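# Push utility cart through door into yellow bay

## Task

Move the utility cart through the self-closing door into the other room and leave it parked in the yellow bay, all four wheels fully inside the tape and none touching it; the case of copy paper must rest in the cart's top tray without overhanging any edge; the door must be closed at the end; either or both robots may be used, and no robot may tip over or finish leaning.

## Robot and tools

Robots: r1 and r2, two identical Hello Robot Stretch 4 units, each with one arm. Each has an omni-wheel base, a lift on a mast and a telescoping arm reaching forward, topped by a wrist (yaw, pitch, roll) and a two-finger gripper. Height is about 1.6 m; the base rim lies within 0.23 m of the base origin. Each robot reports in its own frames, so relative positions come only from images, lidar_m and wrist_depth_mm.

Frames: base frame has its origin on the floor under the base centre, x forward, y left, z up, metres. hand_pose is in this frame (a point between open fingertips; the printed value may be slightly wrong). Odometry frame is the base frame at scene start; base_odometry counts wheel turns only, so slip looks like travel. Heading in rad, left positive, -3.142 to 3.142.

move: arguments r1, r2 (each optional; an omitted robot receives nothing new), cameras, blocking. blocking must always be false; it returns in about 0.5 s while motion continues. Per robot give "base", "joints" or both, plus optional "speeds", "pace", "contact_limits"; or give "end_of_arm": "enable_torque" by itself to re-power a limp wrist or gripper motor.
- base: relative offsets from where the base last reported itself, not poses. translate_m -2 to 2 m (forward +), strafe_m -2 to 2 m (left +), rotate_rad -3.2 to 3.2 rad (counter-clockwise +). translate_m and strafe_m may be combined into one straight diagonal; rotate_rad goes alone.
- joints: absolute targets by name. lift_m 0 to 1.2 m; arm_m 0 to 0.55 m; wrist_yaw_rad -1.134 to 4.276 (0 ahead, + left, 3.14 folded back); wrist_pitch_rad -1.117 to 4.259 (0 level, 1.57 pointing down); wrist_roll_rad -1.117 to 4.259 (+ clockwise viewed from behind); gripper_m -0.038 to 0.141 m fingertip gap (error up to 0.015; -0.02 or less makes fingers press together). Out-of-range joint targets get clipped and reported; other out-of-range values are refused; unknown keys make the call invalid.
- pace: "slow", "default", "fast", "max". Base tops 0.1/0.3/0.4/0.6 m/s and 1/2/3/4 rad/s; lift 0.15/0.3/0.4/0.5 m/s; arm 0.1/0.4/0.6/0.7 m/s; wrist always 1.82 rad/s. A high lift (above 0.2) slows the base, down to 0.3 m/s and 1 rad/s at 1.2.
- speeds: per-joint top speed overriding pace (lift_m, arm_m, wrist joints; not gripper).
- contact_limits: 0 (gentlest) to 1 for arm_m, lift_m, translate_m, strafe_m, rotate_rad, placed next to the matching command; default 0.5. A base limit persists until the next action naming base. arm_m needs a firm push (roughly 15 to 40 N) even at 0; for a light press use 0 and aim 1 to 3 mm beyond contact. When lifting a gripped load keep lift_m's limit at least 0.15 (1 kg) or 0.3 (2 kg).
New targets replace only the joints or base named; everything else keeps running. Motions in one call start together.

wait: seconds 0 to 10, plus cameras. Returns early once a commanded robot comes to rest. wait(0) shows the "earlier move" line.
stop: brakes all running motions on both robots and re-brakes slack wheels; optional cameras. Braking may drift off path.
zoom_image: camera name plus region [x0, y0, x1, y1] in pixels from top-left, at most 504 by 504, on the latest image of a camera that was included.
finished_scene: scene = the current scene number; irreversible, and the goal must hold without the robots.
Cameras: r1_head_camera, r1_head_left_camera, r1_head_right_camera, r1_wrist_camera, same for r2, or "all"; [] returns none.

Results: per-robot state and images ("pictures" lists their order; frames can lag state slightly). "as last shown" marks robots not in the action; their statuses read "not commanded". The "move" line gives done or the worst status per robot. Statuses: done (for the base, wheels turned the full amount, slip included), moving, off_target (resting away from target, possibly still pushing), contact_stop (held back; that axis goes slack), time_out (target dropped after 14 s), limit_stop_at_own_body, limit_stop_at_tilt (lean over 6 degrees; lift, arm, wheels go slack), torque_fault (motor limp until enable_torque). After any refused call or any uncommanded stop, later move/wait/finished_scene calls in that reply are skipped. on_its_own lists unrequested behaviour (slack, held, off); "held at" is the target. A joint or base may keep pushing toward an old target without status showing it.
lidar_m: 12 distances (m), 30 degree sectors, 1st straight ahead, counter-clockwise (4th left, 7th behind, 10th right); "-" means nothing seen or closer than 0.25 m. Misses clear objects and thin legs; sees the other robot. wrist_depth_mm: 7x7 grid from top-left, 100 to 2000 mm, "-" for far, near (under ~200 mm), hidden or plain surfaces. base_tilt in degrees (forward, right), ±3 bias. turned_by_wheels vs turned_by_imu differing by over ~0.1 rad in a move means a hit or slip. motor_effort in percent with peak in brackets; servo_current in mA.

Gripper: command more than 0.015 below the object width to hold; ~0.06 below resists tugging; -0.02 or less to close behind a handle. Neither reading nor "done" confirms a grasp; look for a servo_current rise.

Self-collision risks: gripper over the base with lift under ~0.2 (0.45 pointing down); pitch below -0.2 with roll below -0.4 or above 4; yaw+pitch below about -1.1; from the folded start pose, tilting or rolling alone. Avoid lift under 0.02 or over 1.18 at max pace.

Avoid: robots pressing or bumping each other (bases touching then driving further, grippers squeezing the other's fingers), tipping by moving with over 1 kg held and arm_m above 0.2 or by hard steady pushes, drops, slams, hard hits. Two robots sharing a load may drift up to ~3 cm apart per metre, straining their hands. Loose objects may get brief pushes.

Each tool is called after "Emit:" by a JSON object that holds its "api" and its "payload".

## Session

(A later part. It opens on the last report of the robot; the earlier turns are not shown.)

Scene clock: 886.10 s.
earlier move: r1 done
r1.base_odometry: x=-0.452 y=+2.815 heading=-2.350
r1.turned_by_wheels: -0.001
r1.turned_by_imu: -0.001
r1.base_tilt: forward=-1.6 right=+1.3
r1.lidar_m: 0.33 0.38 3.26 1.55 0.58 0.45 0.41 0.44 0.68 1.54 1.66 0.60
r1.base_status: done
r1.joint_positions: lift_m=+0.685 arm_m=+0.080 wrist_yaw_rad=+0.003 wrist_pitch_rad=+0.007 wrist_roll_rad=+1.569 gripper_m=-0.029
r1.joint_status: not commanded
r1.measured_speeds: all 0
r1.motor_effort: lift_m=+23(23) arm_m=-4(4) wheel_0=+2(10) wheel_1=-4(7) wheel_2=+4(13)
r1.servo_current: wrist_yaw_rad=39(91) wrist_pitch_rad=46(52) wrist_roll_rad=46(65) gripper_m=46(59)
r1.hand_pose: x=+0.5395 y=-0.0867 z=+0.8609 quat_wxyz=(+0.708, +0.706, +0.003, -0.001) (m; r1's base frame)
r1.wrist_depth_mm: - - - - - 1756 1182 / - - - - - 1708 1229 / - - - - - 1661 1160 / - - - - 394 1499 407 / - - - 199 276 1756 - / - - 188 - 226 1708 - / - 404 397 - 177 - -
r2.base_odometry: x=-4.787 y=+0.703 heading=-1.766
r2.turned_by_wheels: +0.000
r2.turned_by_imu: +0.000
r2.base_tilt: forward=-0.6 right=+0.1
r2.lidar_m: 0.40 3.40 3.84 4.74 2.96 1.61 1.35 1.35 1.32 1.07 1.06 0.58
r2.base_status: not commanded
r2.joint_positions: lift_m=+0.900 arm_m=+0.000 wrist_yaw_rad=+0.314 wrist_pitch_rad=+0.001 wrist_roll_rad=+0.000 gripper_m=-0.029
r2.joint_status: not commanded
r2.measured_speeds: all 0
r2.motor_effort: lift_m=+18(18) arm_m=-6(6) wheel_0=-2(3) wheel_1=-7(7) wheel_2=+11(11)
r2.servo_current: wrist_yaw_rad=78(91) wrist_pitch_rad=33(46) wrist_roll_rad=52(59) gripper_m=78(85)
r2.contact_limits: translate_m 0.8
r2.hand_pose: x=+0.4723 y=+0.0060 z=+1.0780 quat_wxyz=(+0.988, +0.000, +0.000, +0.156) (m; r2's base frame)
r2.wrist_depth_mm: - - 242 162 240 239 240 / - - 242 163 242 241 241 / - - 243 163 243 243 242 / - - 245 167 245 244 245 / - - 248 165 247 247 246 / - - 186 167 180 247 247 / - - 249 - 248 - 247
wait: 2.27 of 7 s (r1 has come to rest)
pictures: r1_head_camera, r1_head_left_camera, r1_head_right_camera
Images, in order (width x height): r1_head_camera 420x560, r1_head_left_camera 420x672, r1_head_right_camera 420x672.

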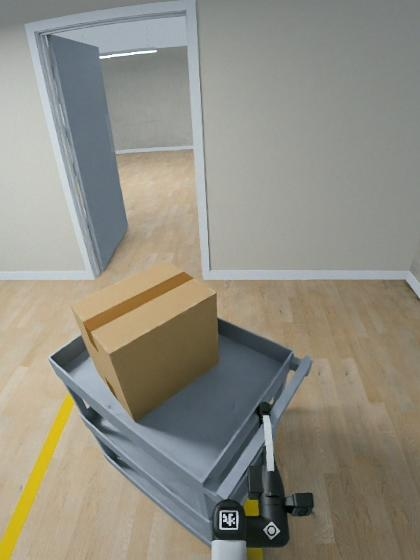

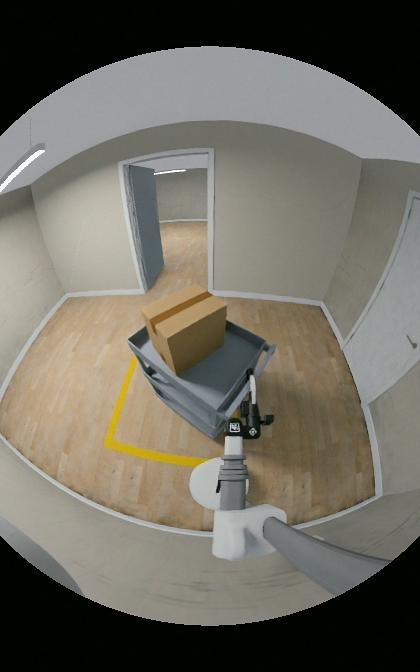

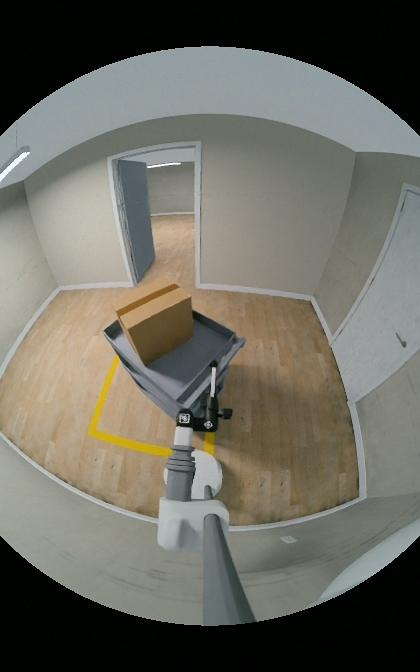

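Emit:
{"api": "move", "payload": {"r1": {"base":{"translate_m":-0.09,"strafe_m":0.18},"joints":{"arm_m":0.03},"speeds":{"arm_m":0.03},"pace":"slow"}, "blocking": false, "cameras": []}}

Emit:
{"api": "wait", "payload": {"seconds": 5, "cameras": []}}

Emit:
{"api": "move", "payload": {"r1": {"base":{"strafe_m":0.19},"joints":{"arm_m":0.0},"speeds":{"arm_m":0.02},"pace":"slow"}, "blocking": false, "cameras": []}}

Emit:
{"api": "wait", "payload": {"seconds": 5, "cameras": ["r1_head_camera","r1_head_left_camera","r1_head_right_camera"]}}

Emit:
{"api": "zoom_image", "payload": {"camera": "r1_head_left_camera", "region": [80, 300, 300, 500]}}

Emit:
{"api": "zoom_image", "payload": {"camera": "r1_head_right_camera", "region": [70, 300, 280, 500]}}

Emit:
{"api": "zoom_image", "payload": {"camera": "r1_head_camera", "region": [0, 300, 420, 560]}}

Scene clock: 916.93 s.
move: r1 moving
r1.base_odometry: x=-0.440 y=+2.812 heading=-2.351
r1.turned_by_wheels: +0.000
r1.turned_by_imu: -0.001
r1.base_tilt: forward=-1.6 right=+1.3
r1.lidar_m: 0.30 0.37 3.21 1.52 0.56 0.44 0.41 0.45 0.67 1.58 1.65 0.57
r1.base_status: translate_m moving; strafe_m moving
r1.joint_positions: lift_m=+0.685 arm_m=+0.066 wrist_yaw_rad=+0.001 wrist_pitch_rad=+0.007 wrist_roll_rad=+1.569 gripper_m=-0.029
r1.joint_status: arm_m moving
r1.measured_speeds: translate_m=-0.023 strafe_m=+0.043 rotate_rad=-0.004 lift_m=+0.000 arm_m=-0.031 wrist_yaw_rad=-0.028 wrist_pitch_rad=+0.000 wrist_roll_rad=+0.000
r1.motor_effort: lift_m=+23(23) arm_m=-8(9) wheel_0=-10(13) wheel_1=+3(6) wheel_2=+4(8)
r1.servo_current: wrist_yaw_rad=59(65) wrist_pitch_rad=52(52) wrist_roll_rad=46(59) gripper_m=52(59)
r1.hand_pose: x=+0.5256 y=-0.0872 z=+0.8609 quat_wxyz=(+0.708, +0.706, +0.003, -0.002) (m; r1's base frame)
r1.wrist_depth_mm: - - - - - 1708 1205 / - - - - - 1708 1229 / - - - - - 1618 1138 / - - - - 397 1537 404 / - - - 255 271 1708 - / - - 187 - 226 1708 - / - 404 397 - 178 - -
r2: as last shown
r2.lidar_m: 0.38 3.42 3.88 4.76 2.97 1.64 1.34 1.34 1.29 1.07 1.06 0.58
r2.motor_effort: lift_m=+18(18) arm_m=-6(6) wheel_0=-2(2) wheel_1=-7(7) wheel_2=+11(11)
r2.servo_current: wrist_yaw_rad=85(85) wrist_pitch_rad=39(46) wrist_roll_rad=33(59) gripper_m=78(78)
r2.contact_limits: translate_m 0.8
r2.wrist_depth_mm: - - 242 162 240 240 240 / - - 242 163 243 241 240 / - - 244 163 243 243 242 / - - 245 167 245 245 245 / - - 247 165 245 245 247 / - - 186 167 180 247 247 / - - 250 - 249 - 248
pictures: none
No camera images: "cameras" was empty.

Scene clock: 919.73 s.
earlier move: r1 done
r1.base_odometry: x=-0.261 y=+2.753 heading=-2.351
r1.turned_by_wheels: +0.000
r1.turned_by_imu: -0.002
r1.base_tilt: forward=-1.6 right=+1.3
r1.lidar_m: 0.29 0.37 3.07 1.21 0.46 0.34 0.32 0.34 0.50 1.62 1.84 0.52
r1.base_status: done
r1.joint_positions: lift_m=+0.685 arm_m=+0.030 wrist_yaw_rad=-0.008 wrist_pitch_rad=+0.007 wrist_roll_rad=+1.569 gripper_m=-0.029
r1.joint_status: all done
r1.measured_speeds: all 0
r1.motor_effort: lift_m=+23(23) arm_m=+3(9) wheel_0=-9(18) wheel_1=+2(6) wheel_2=-2(8)
r1.servo_current: wrist_yaw_rad=59(78) wrist_pitch_rad=52(59) wrist_roll_rad=39(78) gripper_m=52(59)
r1.hand_pose: x=+0.4885 y=-0.0898 z=+0.8609 quat_wxyz=(+0.708, +0.706, -0.001, -0.005) (m; r1's base frame)
r1.wrist_depth_mm: - - - - - 1708 1255 / - - - - - 1537 1160 / - - - - 364 1537 424 / - - - - 289 1808 - / - - - 253 253 1863 - / - 436 187 183 182 - - / - 404 397 132 203 - -
r2.base_odometry: x=-4.787 y=+0.703 heading=-1.766
r2.turned_by_wheels: +0.000
r2.turned_by_imu: +0.000
r2.base_tilt: forward=-0.6 right=+0.1
r2.lidar_m: 0.39 3.39 3.84 4.74 3.00 1.62 1.36 1.33 1.28 1.08 1.04 0.57
r2.base_status: not commanded
r2.joint_positions: lift_m=+0.900 arm_m=+0.000 wrist_yaw_rad=+0.314 wrist_pitch_rad=+0.001 wrist_roll_rad=+0.000 gripper_m=-0.029
r2.joint_status: not commanded
r2.measured_speeds: all 0
r2.motor_effort: lift_m=+18(18) arm_m=-6(6) wheel_0=-2(3) wheel_1=-7(7) wheel_2=+11(11)
r2.servo_current: wrist_yaw_rad=85(98) wrist_pitch_rad=39(46) wrist_roll_rad=52(59) gripper_m=72(85)
r2.contact_limits: translate_m 0.8
r2.hand_pose: x=+0.4723 y=+0.0060 z=+1.0780 quat_wxyz=(+0.988, +0.000, +0.000, +0.156) (m; r2's base frame)
r2.wrist_depth_mm: - - 241 162 240 240 240 / - - 243 163 242 241 240 / - - 244 163 244 243 242 / - - 246 168 245 244 245 / - - 247 166 247 245 245 / - - 186 167 180 247 248 / - - 250 - 249 - 247
wait: 2.80 of 5 s (r1 has come to rest)
pictures: none
No camera images: "cameras" was empty.

Scene clock: 920.23 s.
move: r1 moving
r1.base_odometry: x=-0.251 y=+2.743 heading=-2.352
r1.turned_by_wheels: -0.001
r1.turned_by_imu: -0.001
r1.base_tilt: forward=-1.6 right=+1.3
r1.lidar_m: 0.31 0.33 3.03 1.20 0.46 0.34 0.33 0.33 0.53 1.61 1.85 0.48
r1.base_status: strafe_m moving
r1.joint_positions: lift_m=+0.685 arm_m=+0.021 wrist_yaw_rad=-0.008 wrist_pitch_rad=+0.007 wrist_roll_rad=+1.569 gripper_m=-0.029
r1.joint_status: arm_m moving
r1.measured_speeds: translate_m=+0.000 strafe_m=+0.056 rotate_rad=+0.000 lift_m=+0.000 arm_m=-0.021 wrist_yaw_rad=+0.000 wrist_pitch_rad=+0.000 wrist_roll_rad=+0.000
r1.motor_effort: lift_m=+23(23) arm_m=-2(6) wheel_0=-11(13) wheel_1=+3(7) wheel_2=-2(3)
r1.servo_current: wrist_yaw_rad=59(78) wrist_pitch_rad=52(59) wrist_roll_rad=46(65) gripper_m=52(59)
r1.hand_pose: x=+0.4791 y=-0.0898 z=+0.8609 quat_wxyz=(+0.708, +0.706, -0.001, -0.005) (m; r1's base frame)
r1.wrist_depth_mm: - - - - - 1708 1205 / - - - - - 1499 1098 / - - - - 368 1661 1255 / - - - - 287 1661 - / - - - 252 252 1921 - / - 436 186 184 228 - - / - 407 399 133 205 - -
r2: as last shown
r2.lidar_m: 0.42 3.41 3.85 4.76 3.00 1.66 1.36 1.33 1.25 1.06 1.05 0.58
r2.motor_effort: lift_m=+18(18) arm_m=-6(6) wheel_0=-2(2) wheel_1=-7(7) wheel_2=+11(11)
r2.servo_current: wrist_yaw_rad=78(85) wrist_pitch_rad=39(46) wrist_roll_rad=39(52) gripper_m=72(78)
r2.contact_limits: translate_m 0.8
r2.wrist_depth_mm: - - 241 162 241 239 240 / - - 243 163 242 241 240 / - - 244 164 243 242 243 / - - 245 167 245 244 245 / - - 248 166 247 245 245 / - - 185 167 180 248 247 / - - 249 - 249 - 248
pictures: none
No camera images: "cameras" was empty.

Scene clock: 922.77 s.
earlier move: r1 done
r1.base_odometry: x=-0.126 y=+2.619 heading=-2.352
r1.turned_by_wheels: +0.000
r1.turned_by_imu: +0.000
r1.base_tilt: forward=-1.6 right=+1.3
r1.lidar_m: 0.32 0.31 2.86 1.18 0.46 0.32 0.32 0.34 0.50 1.58 2.03 0.48
r1.base_status: done
r1.joint_positions: lift_m=+0.685 arm_m=+0.000 wrist_yaw_rad=-0.010 wrist_pitch_rad=+0.007 wrist_roll_rad=+1.569 gripper_m=-0.029
r1.joint_status: all done
r1.measured_speeds: all 0
r1.motor_effort: lift_m=+23(23) arm_m=+4(6) wheel_0=-5(16) wheel_1=+2(7) wheel_2=-4(8)
r1.servo_current: wrist_yaw_rad=72(85) wrist_pitch_rad=52(59) wrist_roll_rad=52(65) gripper_m=52(59)
r1.hand_pose: x=+0.4584 y=-0.0903 z=+0.8609 quat_wxyz=(+0.708, +0.706, -0.001, -0.006) (m; r1's base frame)
r1.wrist_depth_mm: - - - - - 1708 1205 / - - - - 329 342 342 / - - - - 296 1756 1308 / - - - 264 264 1921 - / - - - 241 242 - - / - 433 187 182 182 - - / - 410 410 161 211 - -
r2.base_odometry: x=-4.787 y=+0.703 heading=-1.766
r2.turned_by_wheels: +0.000
r2.turned_by_imu: +0.000
r2.base_tilt: forward=-0.7 right=+0.0
r2.lidar_m: 0.41 3.40 3.86 4.76 2.99 1.62 1.35 1.35 1.27 1.06 1.07 0.58
r2.base_status: not commanded
r2.joint_positions: lift_m=+0.900 arm_m=+0.000 wrist_yaw_rad=+0.314 wrist_pitch_rad=+0.001 wrist_roll_rad=+0.000 gripper_m=-0.029
r2.joint_status: not commanded
r2.measured_speeds: all 0
r2.motor_effort: lift_m=+18(18) arm_m=-6(6) wheel_0=-2(3) wheel_1=-7(7) wheel_2=+11(11)
r2.servo_current: wrist_yaw_rad=85(98) wrist_pitch_rad=33(46) wrist_roll_rad=46(65) gripper_m=78(85)
r2.contact_limits: translate_m 0.8
r2.hand_pose: x=+0.4723 y=+0.0060 z=+1.0780 quat_wxyz=(+0.988, +0.000, +0.000, +0.156) (m; r2's base frame)
r2.wrist_depth_mm: - - 241 162 240 240 240 / - - 243 163 242 241 242 / - - 244 163 244 244 243 / - - 244 167 246 245 244 / - - 246 165 246 246 245 / - - 186 167 180 247 246 / - - 250 - 249 - 249
wait: 2.53 of 5 s (r1 has come to rest)
pictures: r1_head_camera, r1_head_left_camera, r1_head_right_camera
Images, in order (width x height): r1_head_camera 420x560, r1_head_left_camera 420x672, r1_head_right_camera 420x672.

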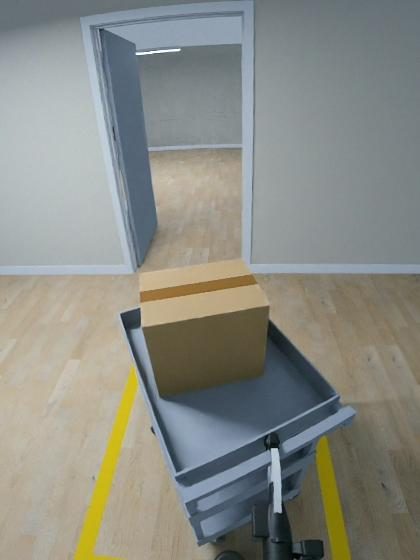

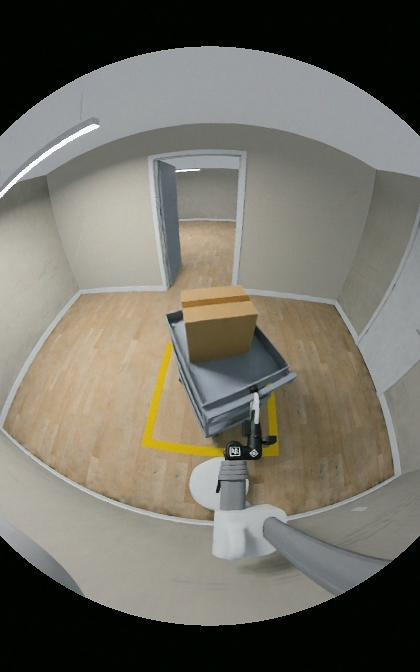

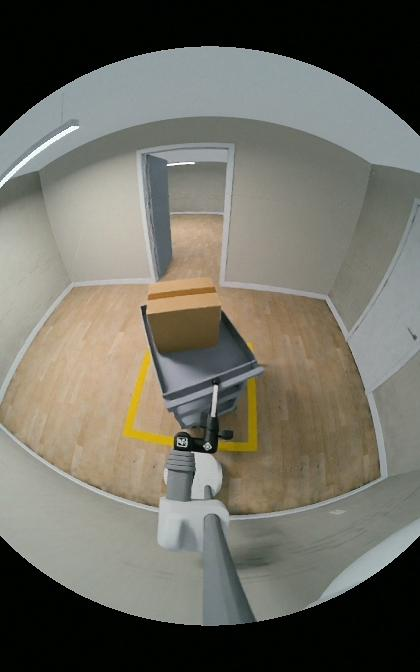

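Scaled by 2.291 from the camera's 420x672 image, which has a finer 600x960 frame.

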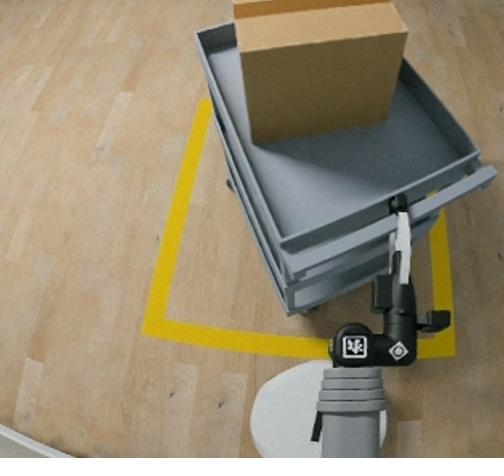

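Scaled by 2.400 from the camera's 420x672 image, which has a finer 600x960 frame.

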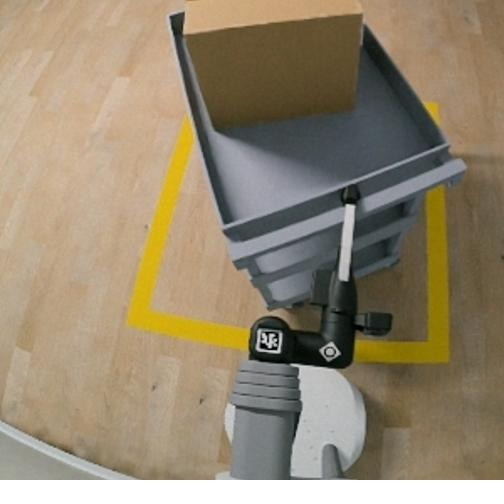

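Scaled by 1.200 from the camera's 420x560 image, which has a finer 600x800 frame.

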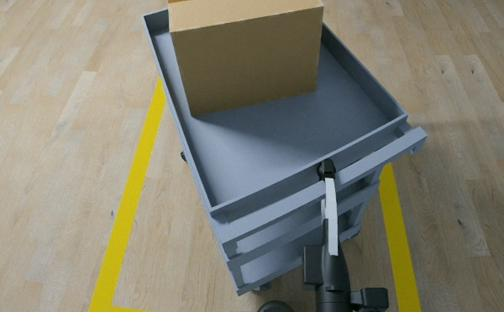

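Emit:
{"api": "zoom_image", "payload": {"camera": "r1_head_right_camera", "region": [120, 330, 270, 450]}}

Emit:
{"api": "zoom_image", "payload": {"camera": "r1_head_camera", "region": [80, 350, 200, 560]}}

Emit:
{"api": "zoom_image", "payload": {"camera": "r1_head_left_camera", "region": [140, 330, 220, 460]}}

Emit:
{"api": "zoom_image", "payload": {"camera": "r1_head_camera", "region": [180, 420, 370, 560]}}

Scaled by 3.360 from the camera's 420x672 image, which has a finer 600x960 frame.

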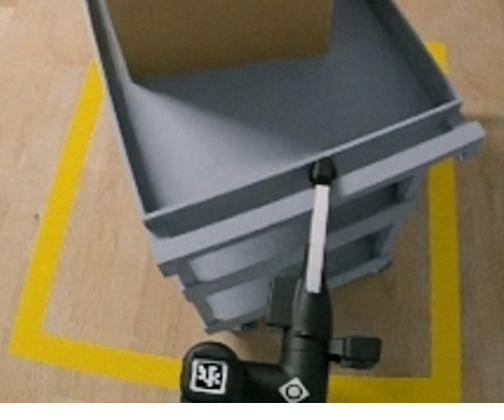

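Scaled by 2.400 from the camera's 420x560 image, which has a finer 600x800 frame.

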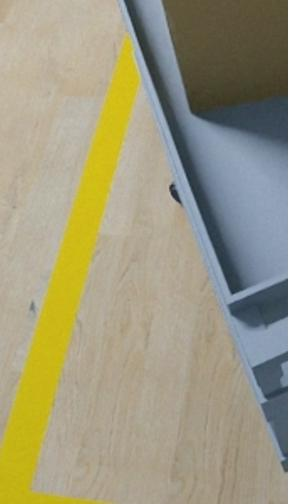

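Scaled by 3.877 from the camera's 420x672 image, which has a finer 600x960 frame.

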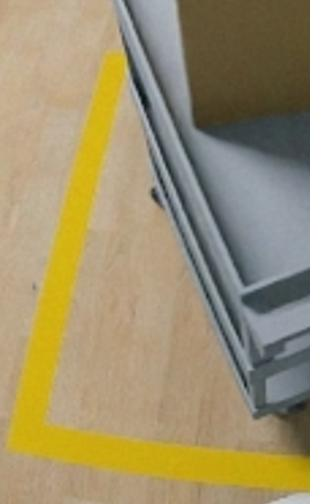

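Scaled by 2.653 from the camera's 420x560 image, which has a finer 600x800 frame.

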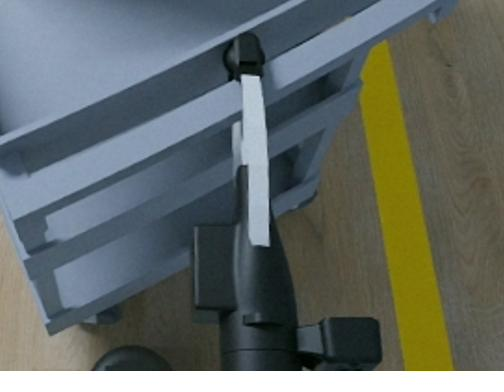

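Emit:
{"api": "move", "payload": {"r1": {"base":{"translate_m":0.085,"strafe_m":0.04},"pace":"slow"}, "blocking": false, "cameras": []}}

Emit:
{"api": "wait", "payload": {"seconds": 3, "cameras": ["r1_head_camera","r1_head_left_camera","r1_head_right_camera"]}}

Emit:
{"api": "zoom_image", "payload": {"camera": "r1_head_right_camera", "region": [120, 330, 270, 450]}}

Emit:
{"api": "zoom_image", "payload": {"camera": "r1_head_left_camera", "region": [140, 330, 300, 460]}}

Emit:
{"api": "zoom_image", "payload": {"camera": "r1_head_camera", "region": [80, 350, 380, 560]}}

Scene clock: 949.27 s.
move: r1 moving
r1.base_odometry: x=-0.130 y=+2.606 heading=-2.352
r1.turned_by_wheels: -0.001
r1.turned_by_imu: -0.001
r1.base_tilt: forward=-1.6 right=+1.3
r1.lidar_m: 0.30 0.31 2.84 1.22 0.47 0.34 0.30 0.36 0.54 1.60 2.03 0.46
r1.base_status: translate_m moving; strafe_m moving
r1.joint_positions: lift_m=+0.685 arm_m=+0.000 wrist_yaw_rad=-0.010 wrist_pitch_rad=+0.007 wrist_roll_rad=+1.569 gripper_m=-0.029
r1.joint_status: not commanded
r1.measured_speeds: translate_m=+0.049 strafe_m=+0.023 rotate_rad=+0.002 lift_m=+0.000 arm_m=+0.000 wrist_yaw_rad=+0.000 wrist_pitch_rad=+0.000 wrist_roll_rad=+0.000
r1.motor_effort: lift_m=+23(23) arm_m=+4(4) wheel_0=+2(4) wheel_1=+6(8) wheel_2=-15(15)
r1.servo_current: wrist_yaw_rad=65(85) wrist_pitch_rad=39(52) wrist_roll_rad=65(65) gripper_m=46(59)
r1.hand_pose: x=+0.4584 y=-0.0903 z=+0.8609 quat_wxyz=(+0.708, +0.706, -0.001, -0.006) (m; r1's base frame)
r1.wrist_depth_mm: - - - - - 1708 1205 / - - - - 334 345 347 / - - - - 301 1756 1281 / - - - 259 263 1863 - / - - - 241 245 798 - / - 427 187 172 180 - - / - 410 407 143 208 - -
r2: as last shown
r2.base_tilt: forward=-0.6 right=+0.1
r2.lidar_m: 0.40 3.39 3.84 4.75 2.96 1.63 1.34 1.34 1.28 1.07 1.04 0.57
r2.motor_effort: lift_m=+18(18) arm_m=-6(6) wheel_0=-2(2) wheel_1=-7(7) wheel_2=+11(11)
r2.servo_current: wrist_yaw_rad=91(91) wrist_pitch_rad=39(46) wrist_roll_rad=39(59) gripper_m=72(78)
r2.contact_limits: translate_m 0.8
r2.wrist_depth_mm: - - 241 162 241 240 239 / - - 243 163 242 241 240 / - - 244 163 243 243 243 / - - 246 167 244 245 244 / - - 248 166 246 246 245 / - - 186 167 180 247 247 / - - 250 - 248 - 247
pictures: none
No camera images: "cameras" was empty.

Scene clock: 950.90 s.
earlier move: r1 done
r1.base_odometry: x=-0.157 y=+2.531 heading=-2.351
r1.turned_by_wheels: +0.001
r1.turned_by_imu: +0.001
r1.base_tilt: forward=-1.6 right=+1.2
r1.lidar_m: 0.31 0.30 2.80 1.48 0.58 0.42 0.41 0.44 0.64 1.96 2.04 0.47
r1.base_status: done
r1.joint_positions: lift_m=+0.685 arm_m=+0.000 wrist_yaw_rad=+0.001 wrist_pitch_rad=+0.007 wrist_roll_rad=+1.569 gripper_m=-0.029
r1.joint_status: not commanded
r1.measured_speeds: all 0
r1.motor_effort: lift_m=+23(23) arm_m=+4(4) wheel_0=+6(9) wheel_1=+4(8) wheel_2=-4(16)
r1.servo_current: wrist_yaw_rad=65(85) wrist_pitch_rad=39(52) wrist_roll_rad=46(65) gripper_m=46(59)
r1.hand_pose: x=+0.4593 y=-0.0872 z=+0.8609 quat_wxyz=(+0.708, +0.706, +0.003, -0.002) (m; r1's base frame)
r1.wrist_depth_mm: - - - 282 - 1661 1205 / - - - - 340 349 351 / - - - - 304 1708 1255 / - - - 265 265 1863 - / - - - 244 247 1808 - / - 436 427 185 229 - - / - 413 183 162 207 - -
r2.base_odometry: x=-4.787 y=+0.703 heading=-1.766
r2.turned_by_wheels: +0.000
r2.turned_by_imu: +0.000
r2.base_tilt: forward=-0.7 right=+0.1
r2.lidar_m: 0.39 3.38 3.81 4.77 2.98 1.61 1.35 1.34 1.28 1.06 1.06 0.57
r2.base_status: not commanded
r2.joint_positions: lift_m=+0.900 arm_m=+0.000 wrist_yaw_rad=+0.314 wrist_pitch_rad=+0.001 wrist_roll_rad=+0.000 gripper_m=-0.029
r2.joint_status: not commanded
r2.measured_speeds: all 0
r2.motor_effort: lift_m=+18(18) arm_m=-6(6) wheel_0=-2(2) wheel_1=-7(7) wheel_2=+11(11)
r2.servo_current: wrist_yaw_rad=91(91) wrist_pitch_rad=39(46) wrist_roll_rad=39(59) gripper_m=72(85)
r2.contact_limits: translate_m 0.8
r2.hand_pose: x=+0.4723 y=+0.0060 z=+1.0780 quat_wxyz=(+0.988, +0.000, +0.000, +0.156) (m; r2's base frame)
r2.wrist_depth_mm: - - 241 162 241 241 239 / - - 242 163 242 242 241 / - - 245 164 244 242 242 / - - 246 167 245 244 243 / - - 247 166 247 246 245 / - - 185 167 180 247 247 / - - 249 - 248 - 248
wait: 1.63 of 3 s (r1 has come to rest)
pictures: r1_head_camera, r1_head_left_camera, r1_head_right_camera
Images, in order (width x height): r1_head_camera 420x560, r1_head_left_camera 420x672, r1_head_right_camera 420x672.

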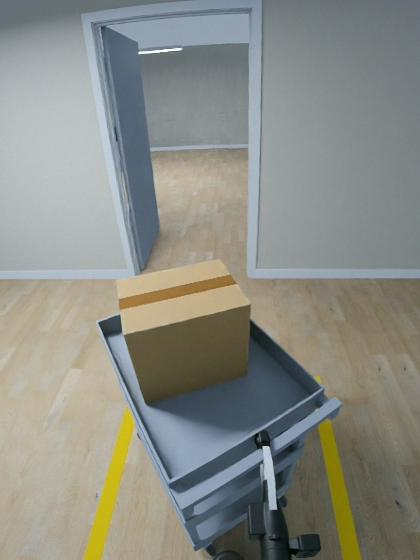

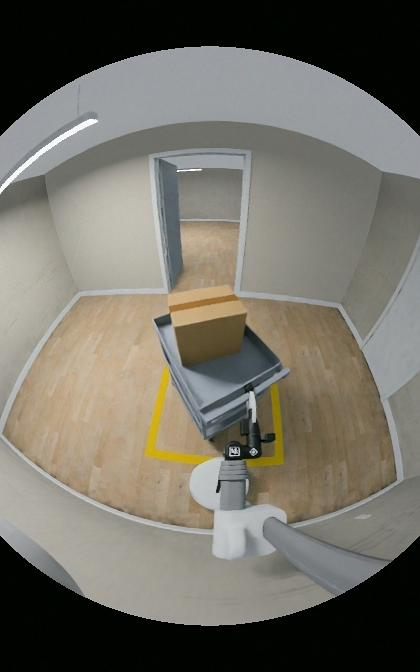

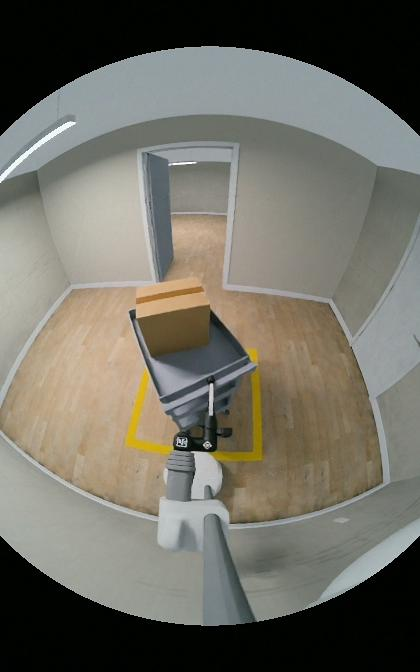

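Scaled by 3.360 from the camera's 420x672 image, which has a finer 600x960 frame.

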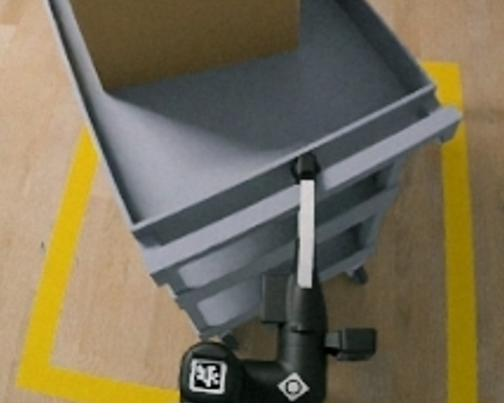

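Scaled by 3.150 from the camera's 420x672 image, which has a finer 600x960 frame.

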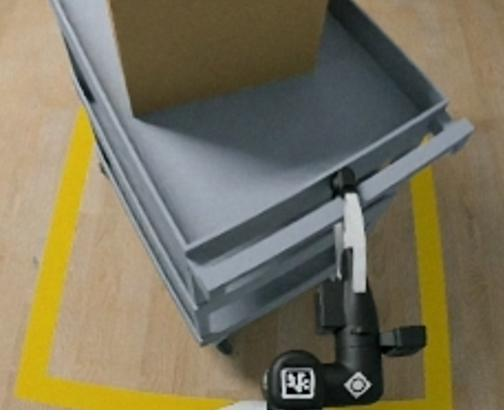

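Scaled by 1.680 from the camera's 420x560 image, which has a finer 600x800 frame.

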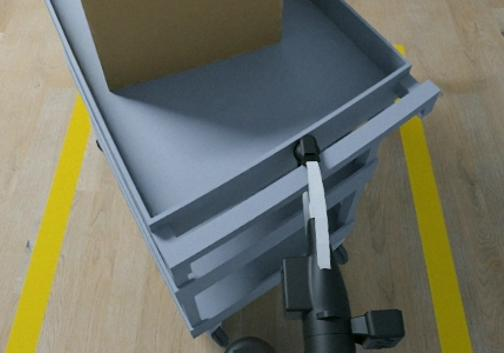

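Emit:
{"api": "move", "payload": {"r1": {"base":{"translate_m":-0.042,"strafe_m":0.18},"pace":"slow"}, "blocking": false, "cameras": []}}

Emit:
{"api": "wait", "payload": {"seconds": 3.5, "cameras": ["r1_head_camera","r1_head_left_camera","r1_head_right_camera"]}}

Emit:
{"api": "zoom_image", "payload": {"camera": "r1_head_right_camera", "region": [120, 330, 270, 450]}}

Emit:
{"api": "zoom_image", "payload": {"camera": "r1_head_left_camera", "region": [140, 330, 300, 460]}}

Emit:
{"api": "zoom_image", "payload": {"camera": "r1_head_camera", "region": [80, 350, 380, 560]}}

Scene clock: 964.13 s.
move: r1 moving
r1.base_odometry: x=-0.147 y=+2.524 heading=-2.351
r1.turned_by_wheels: +0.000
r1.turned_by_imu: +0.000
r1.base_tilt: forward=-1.6 right=+1.3
r1.lidar_m: 0.29 0.31 2.79 1.46 0.56 0.39 0.40 0.41 0.63 1.93 2.05 0.46
r1.base_status: translate_m moving; strafe_m moving
r1.joint_positions: lift_m=+0.685 arm_m=+0.000 wrist_yaw_rad=+0.001 wrist_pitch_rad=+0.007 wrist_roll_rad=+1.569 gripper_m=-0.029
r1.joint_status: not commanded
r1.measured_speeds: translate_m=-0.011 strafe_m=+0.048 rotate_rad=-0.001 lift_m=+0.000 arm_m=+0.000 wrist_yaw_rad=+0.000 wrist_pitch_rad=+0.000 wrist_roll_rad=+0.000
r1.motor_effort: lift_m=+23(23) arm_m=+2(4) wheel_0=-8(8) wheel_1=+4(10) wheel_2=+3(5)
r1.servo_current: wrist_yaw_rad=46(65) wrist_pitch_rad=39(59) wrist_roll_rad=52(59) gripper_m=46(59)
r1.hand_pose: x=+0.4594 y=-0.0872 z=+0.8609 quat_wxyz=(+0.708, +0.706, +0.003, -0.002) (m; r1's base frame)
r1.wrist_depth_mm: - - - 287 - 1661 1160 / - - - - 345 351 351 / - - - - 307 1708 1281 / - - - 260 270 1863 - / - - - 247 249 - - / - 430 427 182 229 - - / - 413 407 161 206 - -
r2: as last shown
r2.base_tilt: forward=-0.6 right=+0.1
r2.lidar_m: 0.38 3.40 3.88 4.77 3.01 1.64 1.35 1.33 1.28 1.08 1.07 0.58
r2.servo_current: wrist_yaw_rad=85(91) wrist_pitch_rad=33(39) wrist_roll_rad=52(59) gripper_m=72(78)
r2.contact_limits: translate_m 0.8
r2.wrist_depth_mm: - - 241 162 241 240 240 / - - 243 163 242 241 241 / - - 244 163 243 243 243 / - - 246 167 244 244 245 / - - 246 166 245 247 245 / - - 186 167 180 247 246 / - - 250 - 248 - 248
pictures: none
No camera images: "cameras" was empty.

Scene clock: 966.73 s.
earlier move: r1 done
r1.base_odometry: x=+0.000 y=+2.434 heading=-2.351
r1.turned_by_wheels: +0.000
r1.turned_by_imu: +0.000
r1.base_tilt: forward=-1.5 right=+1.3
r1.lidar_m: 0.33 0.34 2.62 1.29 0.50 0.35 0.36 0.40 0.56 1.72 2.25 0.45
r1.base_status: done
r1.joint_positions: lift_m=+0.685 arm_m=+0.000 wrist_yaw_rad=-0.005 wrist_pitch_rad=+0.007 wrist_roll_rad=+1.569 gripper_m=-0.029
r1.joint_status: not commanded
r1.measured_speeds: all 0
r1.motor_effort: lift_m=+23(23) arm_m=-4(4) wheel_0=-6(15) wheel_1=+0(10) wheel_2=+2(6)
r1.servo_current: wrist_yaw_rad=39(78) wrist_pitch_rad=52(59) wrist_roll_rad=46(72) gripper_m=46(59)
r1.hand_pose: x=+0.4589 y=-0.0888 z=+0.8609 quat_wxyz=(+0.708, +0.706, +0.001, -0.004) (m; r1's base frame)
r1.wrist_depth_mm: - - - - 304 310 314 / - - - - 287 1618 1229 / - - - - 265 1708 - / - - - 251 252 1808 - / - 445 442 183 240 - - / - 433 202 182 228 - - / - 424 182 157 216 - -
r2.base_odometry: x=-4.787 y=+0.703 heading=-1.766
r2.turned_by_wheels: +0.000
r2.turned_by_imu: +0.000
r2.base_tilt: forward=-0.7 right=+0.0
r2.lidar_m: 0.40 3.39 3.88 4.77 3.05 1.62 1.37 1.35 1.29 1.07 1.05 0.55
r2.base_status: not commanded
r2.joint_positions: lift_m=+0.900 arm_m=+0.000 wrist_yaw_rad=+0.314 wrist_pitch_rad=+0.001 wrist_roll_rad=+0.000 gripper_m=-0.029
r2.joint_status: not commanded
r2.measured_speeds: all 0
r2.motor_effort: lift_m=+18(18) arm_m=-6(6) wheel_0=-2(3) wheel_1=-7(7) wheel_2=+11(11)
r2.servo_current: wrist_yaw_rad=85(91) wrist_pitch_rad=33(52) wrist_roll_rad=52(59) gripper_m=78(78)
r2.contact_limits: translate_m 0.8
r2.hand_pose: x=+0.4723 y=+0.0060 z=+1.0780 quat_wxyz=(+0.988, +0.000, +0.000, +0.156) (m; r2's base frame)
r2.wrist_depth_mm: - - 241 162 241 240 240 / - - 243 164 241 242 241 / - - 245 163 243 242 242 / - - 246 167 245 245 244 / - - 247 166 246 246 245 / - - 185 167 180 248 247 / - - 248 - 249 - 248
wait: 2.60 of 3.5 s (r1 has come to rest)
pictures: r1_head_camera, r1_head_left_camera, r1_head_right_camera
Images, in order (width x height): r1_head_camera 420x560, r1_head_left_camera 420x672, r1_head_right_camera 420x672.

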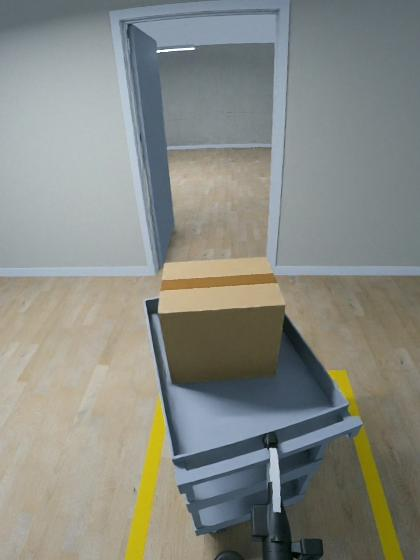

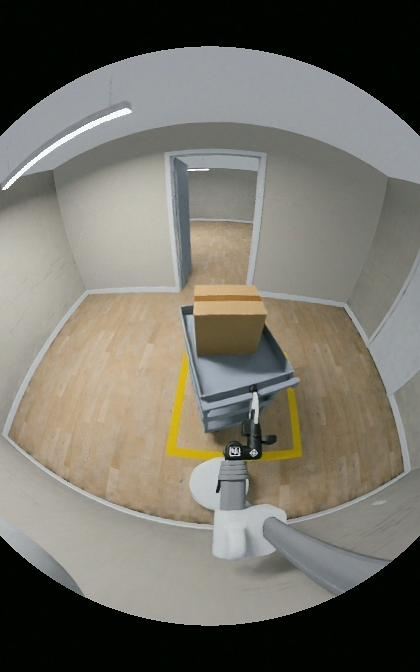

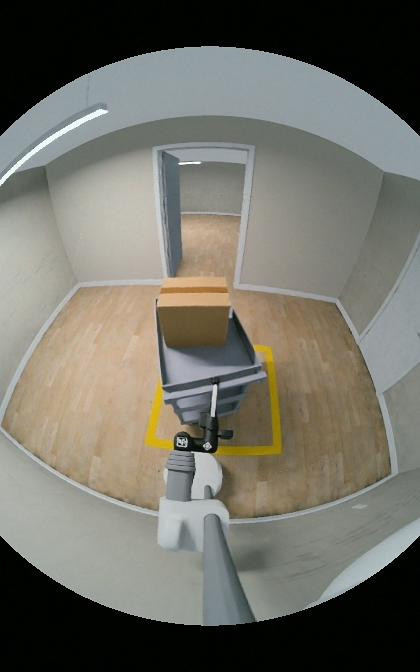

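Scaled by 3.360 from the camera's 420x672 image, which has a finer 600x960 frame.

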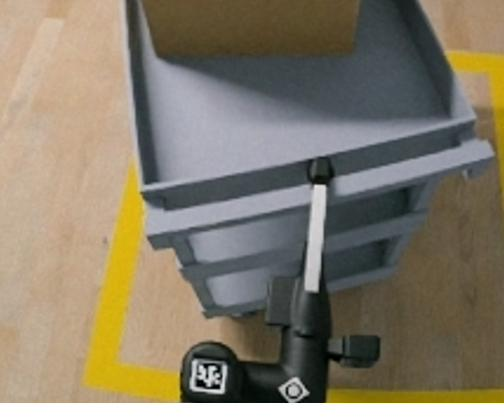

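Scaled by 3.150 from the camera's 420x672 image, which has a finer 600x960 frame.

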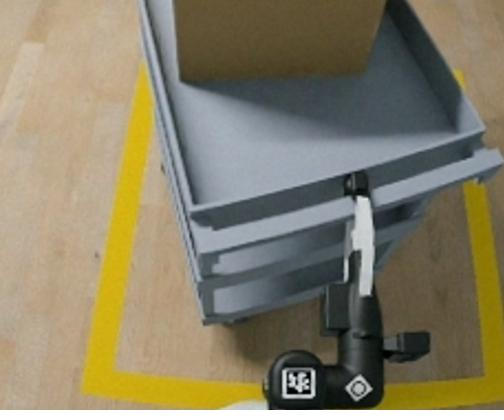

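Scaled by 1.680 from the camera's 420x560 image, which has a finer 600x800 frame.

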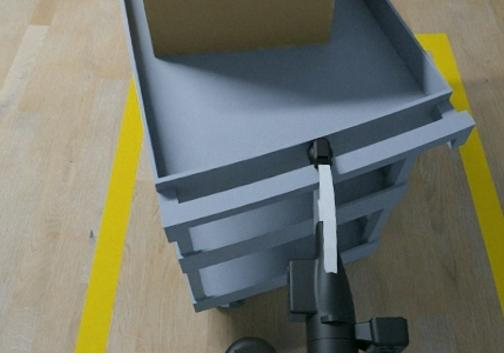

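Emit:
{"api": "move", "payload": {"r1": {"base":{"translate_m":-0.01,"strafe_m":0.16},"pace":"slow"}, "blocking": false, "cameras": []}}

Emit:
{"api": "wait", "payload": {"seconds": 3.5, "cameras": ["r1_head_camera","r1_head_left_camera","r1_head_right_camera"]}}

Emit:
{"api": "zoom_image", "payload": {"camera": "r1_head_right_camera", "region": [120, 330, 270, 450]}}

Emit:
{"api": "zoom_image", "payload": {"camera": "r1_head_left_camera", "region": [140, 330, 300, 460]}}

Emit:
{"api": "zoom_image", "payload": {"camera": "r1_head_camera", "region": [80, 350, 380, 560]}}

Scene clock: 976.17 s.
move: r1 moving
r1.base_odometry: x=+0.010 y=+2.425 heading=-2.352
r1.turned_by_wheels: +0.000
r1.turned_by_imu: -0.001
r1.base_tilt: forward=-1.6 right=+1.3
r1.lidar_m: 0.34 0.34 2.63 1.31 0.50 0.37 0.35 0.36 0.52 1.72 2.25 0.44
r1.base_status: translate_m moving; strafe_m moving
r1.joint_positions: lift_m=+0.685 arm_m=+0.000 wrist_yaw_rad=-0.005 wrist_pitch_rad=+0.007 wrist_roll_rad=+1.569 gripper_m=-0.029
r1.joint_status: not commanded
r1.measured_speeds: translate_m=-0.004 strafe_m=+0.055 rotate_rad=+0.000 lift_m=+0.000 arm_m=+0.000 wrist_yaw_rad=+0.000 wrist_pitch_rad=+0.000 wrist_roll_rad=+0.000
r1.motor_effort: lift_m=+23(23) arm_m=-4(4) wheel_0=-12(12) wheel_1=+5(6) wheel_2=+2(3)
r1.servo_current: wrist_yaw_rad=52(65) wrist_pitch_rad=46(59) wrist_roll_rad=33(65) gripper_m=52(52)
r1.hand_pose: x=+0.4589 y=-0.0888 z=+0.8609 quat_wxyz=(+0.708, +0.706, +0.001, -0.004) (m; r1's base frame)
r1.wrist_depth_mm: - - - - 300 306 307 / - - - - 283 1661 1255 / - - - - 263 1808 - / - - - 251 252 866 - / - 439 445 181 238 - - / - 436 199 181 227 - - / - 430 182 157 216 - -
r2: as last shown
r2.lidar_m: 0.38 3.39 3.84 4.75 2.98 1.64 1.35 1.33 1.28 1.05 1.07 0.56
r2.motor_effort: lift_m=+18(18) arm_m=-6(6) wheel_0=-2(2) wheel_1=-7(7) wheel_2=+11(11)
r2.servo_current: wrist_yaw_rad=91(91) wrist_pitch_rad=39(46) wrist_roll_rad=39(52) gripper_m=72(78)
r2.contact_limits: translate_m 0.8
r2.wrist_depth_mm: - - 241 162 242 240 240 / - - 243 163 242 242 241 / - - 245 163 243 243 242 / - - 246 167 245 244 244 / - - 246 166 245 246 245 / - - 185 167 179 246 246 / - - 250 - 249 - 248
pictures: none
No camera images: "cameras" was empty.

Scene clock: 978.43 s.
earlier move: r1 done
r1.base_odometry: x=+0.121 y=+2.329 heading=-2.352
r1.turned_by_wheels: +0.000
r1.turned_by_imu: +0.000
r1.base_tilt: forward=-1.6 right=+1.3
r1.lidar_m: 0.37 0.39 2.49 1.26 0.47 0.35 0.34 0.38 0.53 1.68 2.41 0.44
r1.base_status: done
r1.joint_positions: lift_m=+0.685 arm_m=+0.000 wrist_yaw_rad=-0.005 wrist_pitch_rad=+0.007 wrist_roll_rad=+1.569 gripper_m=-0.029
r1.joint_status: not commanded
r1.measured_speeds: all 0
r1.motor_effort: lift_m=+23(23) arm_m=+2(4) wheel_0=-5(14) wheel_1=+2(7) wheel_2=-1(3)
r1.servo_current: wrist_yaw_rad=59(78) wrist_pitch_rad=59(59) wrist_roll_rad=59(72) gripper_m=52(65)
r1.hand_pose: x=+0.4589 y=-0.0888 z=+0.8609 quat_wxyz=(+0.708, +0.706, +0.001, -0.004) (m; r1's base frame)
r1.wrist_depth_mm: - - - 241 243 1661 1205 / - - - 239 239 1808 - / - - - 236 237 - - / - 433 433 175 236 - - / - 442 442 173 233 - - / - 459 186 182 231 - - / - 466 466 156 228 - -
r2.base_odometry: x=-4.787 y=+0.703 heading=-1.766
r2.turned_by_wheels: +0.000
r2.turned_by_imu: +0.000
r2.base_tilt: forward=-0.7 right=+0.0
r2.lidar_m: 0.39 3.40 3.87 4.76 2.97 1.65 1.36 1.35 1.27 1.05 1.07 0.58
r2.base_status: not commanded
r2.joint_positions: lift_m=+0.900 arm_m=+0.000 wrist_yaw_rad=+0.314 wrist_pitch_rad=+0.001 wrist_roll_rad=+0.000 gripper_m=-0.029
r2.joint_status: not commanded
r2.measured_speeds: all 0
r2.motor_effort: lift_m=+18(18) arm_m=-6(6) wheel_0=-2(3) wheel_1=-7(7) wheel_2=+11(11)
r2.servo_current: wrist_yaw_rad=91(91) wrist_pitch_rad=39(46) wrist_roll_rad=59(65) gripper_m=72(78)
r2.contact_limits: translate_m 0.8
r2.hand_pose: x=+0.4723 y=+0.0060 z=+1.0780 quat_wxyz=(+0.988, +0.000, +0.000, +0.156) (m; r2's base frame)
r2.wrist_depth_mm: - - 242 162 240 240 240 / - - 242 163 242 241 241 / - - 244 163 243 243 243 / - - 246 167 246 245 245 / - - 246 166 245 247 245 / - - 185 167 180 247 247 / - - 250 - 249 - 248
wait: 2.27 of 3.5 s (r1 has come to rest)
pictures: r1_head_camera, r1_head_left_camera, r1_head_right_camera
Images, in order (width x height): r1_head_camera 420x560, r1_head_left_camera 420x672, r1_head_right_camera 420x672.

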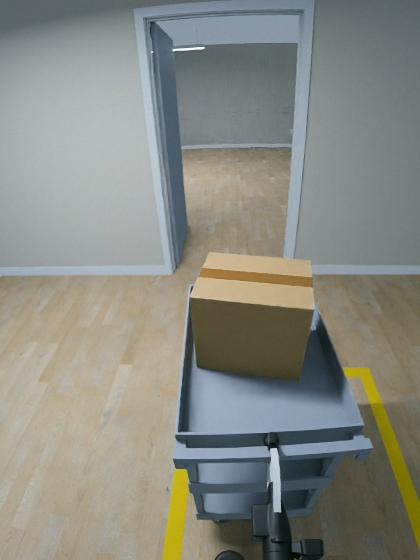

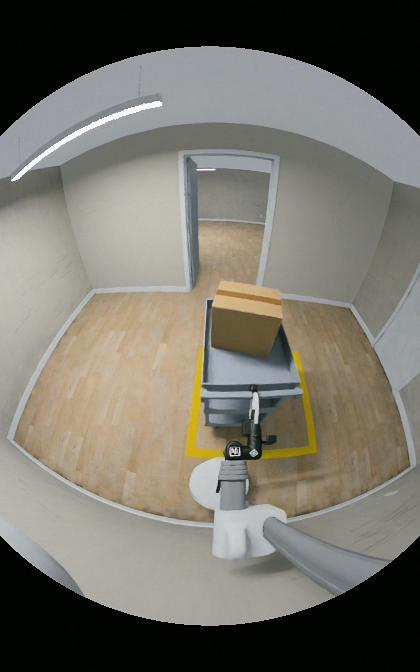

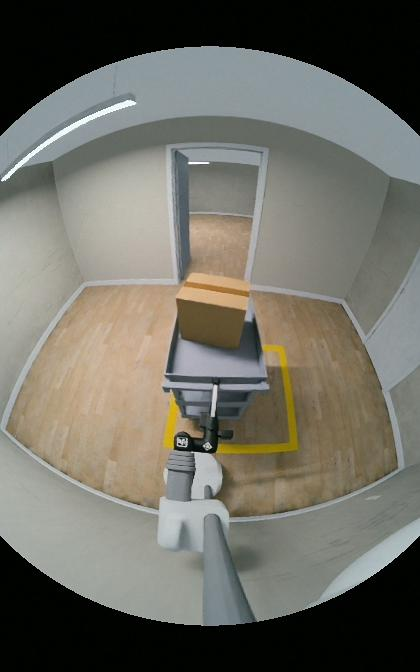

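Scaled by 3.360 from the camera's 420x672 image, which has a finer 600x960 frame.

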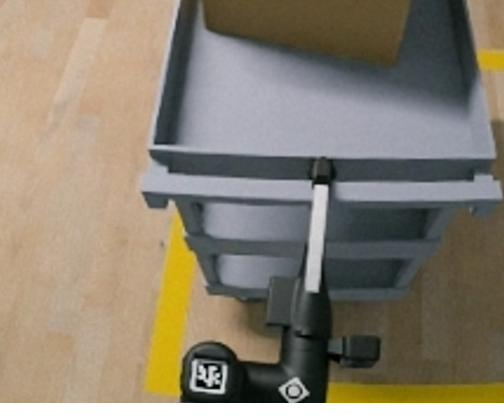

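Scaled by 3.150 from the camera's 420x672 image, which has a finer 600x960 frame.

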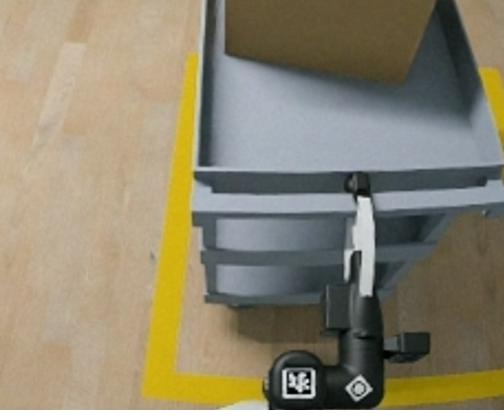

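Scaled by 1.680 from the camera's 420x560 image, which has a finer 600x800 frame.

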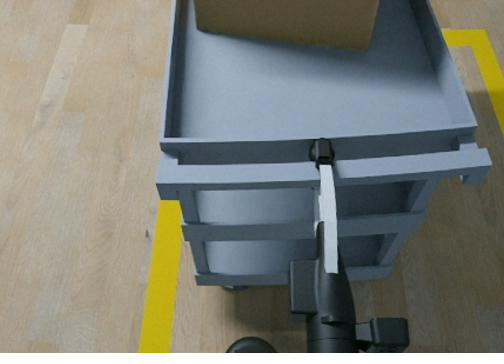

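Emit:
{"api": "move", "payload": {"r1": {"joints":{"gripper_m":0.1}}, "r2": {"base":{"translate_m":0.3,"strafe_m":0.12},"pace":"slow","contact_limits":{"translate_m":0.8}}, "blocking": false, "cameras": []}}

Emit:
{"api": "wait", "payload": {"seconds": 5, "cameras": ["r2_head_camera","r1_head_camera","r2_wrist_camera"]}}

Scene clock: 986.97 s.
move: r1 moving; r2 moving
r1.base_odometry: x=+0.121 y=+2.329 heading=-2.352
r1.turned_by_wheels: +0.000
r1.turned_by_imu: +0.000
r1.base_tilt: forward=-1.6 right=+1.3
r1.lidar_m: 0.38 0.41 2.49 1.25 0.47 0.35 0.32 0.38 0.55 1.66 2.41 0.43
r1.base_status: not commanded
r1.joint_positions: lift_m=+0.685 arm_m=+0.000 wrist_yaw_rad=-0.005 wrist_pitch_rad=+0.007 wrist_roll_rad=+1.569 gripper_m=-0.004
r1.joint_status: gripper_m moving
r1.measured_speeds: all 0
r1.motor_effort: lift_m=+23(23) arm_m=+3(4) wheel_0=-5(5) wheel_1=+2(2) wheel_2=-3(3)
r1.servo_current: wrist_yaw_rad=52(72) wrist_pitch_rad=52(52) wrist_roll_rad=26(59) gripper_m=72(78)
r1.hand_pose: x=+0.4589 y=-0.0888 z=+0.8609 quat_wxyz=(+0.708, +0.706, +0.001, -0.004) (m; r1's base frame)
r1.wrist_depth_mm: - - - 244 244 1708 1255 / - - - 240 242 1808 - / - - - 239 240 - - / - 436 439 178 238 - - / - 449 449 176 235 - - / - 462 455 185 233 - - / - 466 184 150 231 - -
r2.base_odometry: x=-4.785 y=+0.690 heading=-1.765
r2.turned_by_wheels: +0.001
r2.turned_by_imu: +0.001
r2.base_tilt: forward=-0.7 right=+0.1
r2.lidar_m: 0.40 3.39 3.84 4.76 3.00 1.64 1.35 1.36 1.29 1.05 1.04 0.57
r2.base_status: translate_m moving; strafe_m moving
r2.joint_positions: lift_m=+0.900 arm_m=+0.000 wrist_yaw_rad=+0.312 wrist_pitch_rad=+0.001 wrist_roll_rad=+0.000 gripper_m=-0.029
r2.joint_status: not commanded
r2.measured_speeds: translate_m=+0.049 strafe_m=+0.019 rotate_rad=+0.001 lift_m=+0.000 arm_m=+0.000 wrist_yaw_rad=+0.000 wrist_pitch_rad=+0.000 wrist_roll_rad=+0.000
r2.motor_effort: lift_m=+18(18) arm_m=-6(6) wheel_0=+8(11) wheel_1=+7(8) wheel_2=-5(10)
r2.servo_current: wrist_yaw_rad=65(85) wrist_pitch_rad=39(39) wrist_roll_rad=46(52) gripper_m=72(78)
r2.contact_limits: translate_m 0.8
r2.hand_pose: x=+0.4723 y=+0.0055 z=+1.0780 quat_wxyz=(+0.988, +0.000, +0.000, +0.156) (m; r2's base frame)
r2.wrist_depth_mm: - - 241 162 239 240 237 / - - 243 164 241 241 240 / - - 243 163 242 242 241 / - - 245 167 244 242 242 / - - 247 165 246 244 244 / - - 186 167 182 246 244 / - - 250 - 247 - 246
pictures: none
No camera images: "cameras" was empty.

Scene clock: 988.47 s.
earlier move: r1 done; r2 moving
r1.base_odometry: x=+0.121 y=+2.329 heading=-2.352
r1.turned_by_wheels: +0.000
r1.turned_by_imu: +0.000
r1.base_tilt: forward=-1.6 right=+1.3
r1.lidar_m: 0.38 0.40 2.48 1.27 0.47 0.34 0.33 0.36 0.55 1.63 2.42 0.43
r1.base_status: not commanded
r1.joint_positions: lift_m=+0.685 arm_m=+0.000 wrist_yaw_rad=-0.005 wrist_pitch_rad=+0.007 wrist_roll_rad=+1.569 gripper_m=+0.100
r1.joint_status: all done
r1.measured_speeds: all 0
r1.motor_effort: lift_m=+23(23) arm_m=+4(4) wheel_0=-4(5) wheel_1=+2(2) wheel_2=-3(3)
r1.servo_current: wrist_yaw_rad=46(78) wrist_pitch_rad=46(59) wrist_roll_rad=39(72) gripper_m=46(104)
r1.hand_pose: x=+0.4589 y=-0.0888 z=+0.8609 quat_wxyz=(+0.708, +0.706, +0.001, -0.004) (m; r1's base frame)
r1.wrist_depth_mm: - - - 244 245 1708 1255 / - - - 243 243 1863 - / - - - 239 240 - - / - 436 442 177 239 - - / - 452 449 177 236 - - / - 462 455 186 234 - - / - 477 183 155 233 - -
r2.base_odometry: x=-4.759 y=+0.552 heading=-1.766
r2.turned_by_wheels: -0.001
r2.turned_by_imu: +0.000
r2.base_tilt: forward=-0.7 right=+0.1
r2.lidar_m: 0.38 3.25 3.65 4.76 3.32 1.79 1.50 1.49 1.30 1.09 0.87 0.49
r2.base_status: translate_m moving; strafe_m moving
r2.joint_positions: lift_m=+0.900 arm_m=+0.000 wrist_yaw_rad=+0.304 wrist_pitch_rad=+0.001 wrist_roll_rad=+0.000 gripper_m=-0.029
r2.joint_status: not commanded
r2.measured_speeds: translate_m=+0.093 strafe_m=+0.038 rotate_rad=-0.003 lift_m=+0.000 arm_m=+0.000 wrist_yaw_rad=-0.011 wrist_pitch_rad=+0.000 wrist_roll_rad=+0.000
r2.motor_effort: lift_m=+18(18) arm_m=-6(6) wheel_0=+3(11) wheel_1=+4(9) wheel_2=-5(10)
r2.servo_current: wrist_yaw_rad=46(85) wrist_pitch_rad=33(46) wrist_roll_rad=52(65) gripper_m=78(78)
r2.contact_limits: translate_m 0.8
r2.hand_pose: x=+0.4724 y=+0.0030 z=+1.0780 quat_wxyz=(+0.988, +0.000, +0.000, +0.152) (m; r2's base frame)
r2.wrist_depth_mm: - - 250 161 233 224 218 / - - 252 162 234 226 220 / - - 253 164 236 228 221 / - - 253 166 237 229 223 / - - 255 166 238 229 224 / - - 186 166 179 231 225 / - - 257 - 238 229 227
wait: 1.50 of 5 s (r1 has come to rest)
pictures: r1_head_camera, r2_head_camera, r2_wrist_camera
Images, in order (width x height): r1_head_camera 420x560, r2_head_camera 420x560, r2_wrist_camera 616x392.

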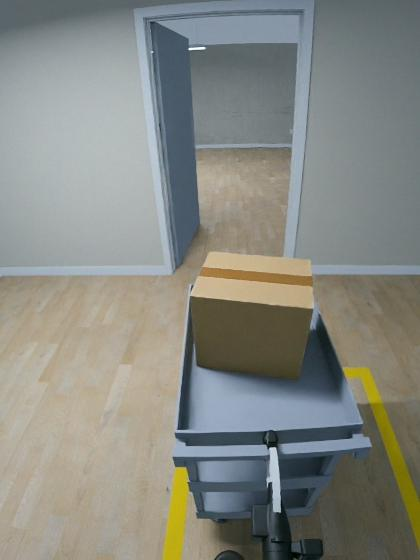

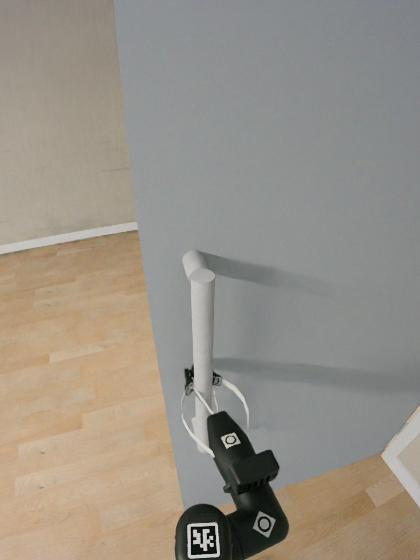

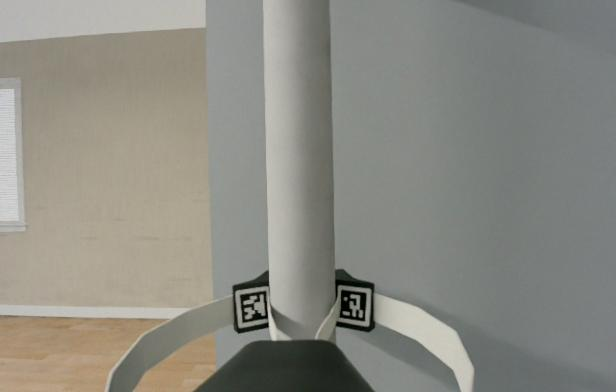

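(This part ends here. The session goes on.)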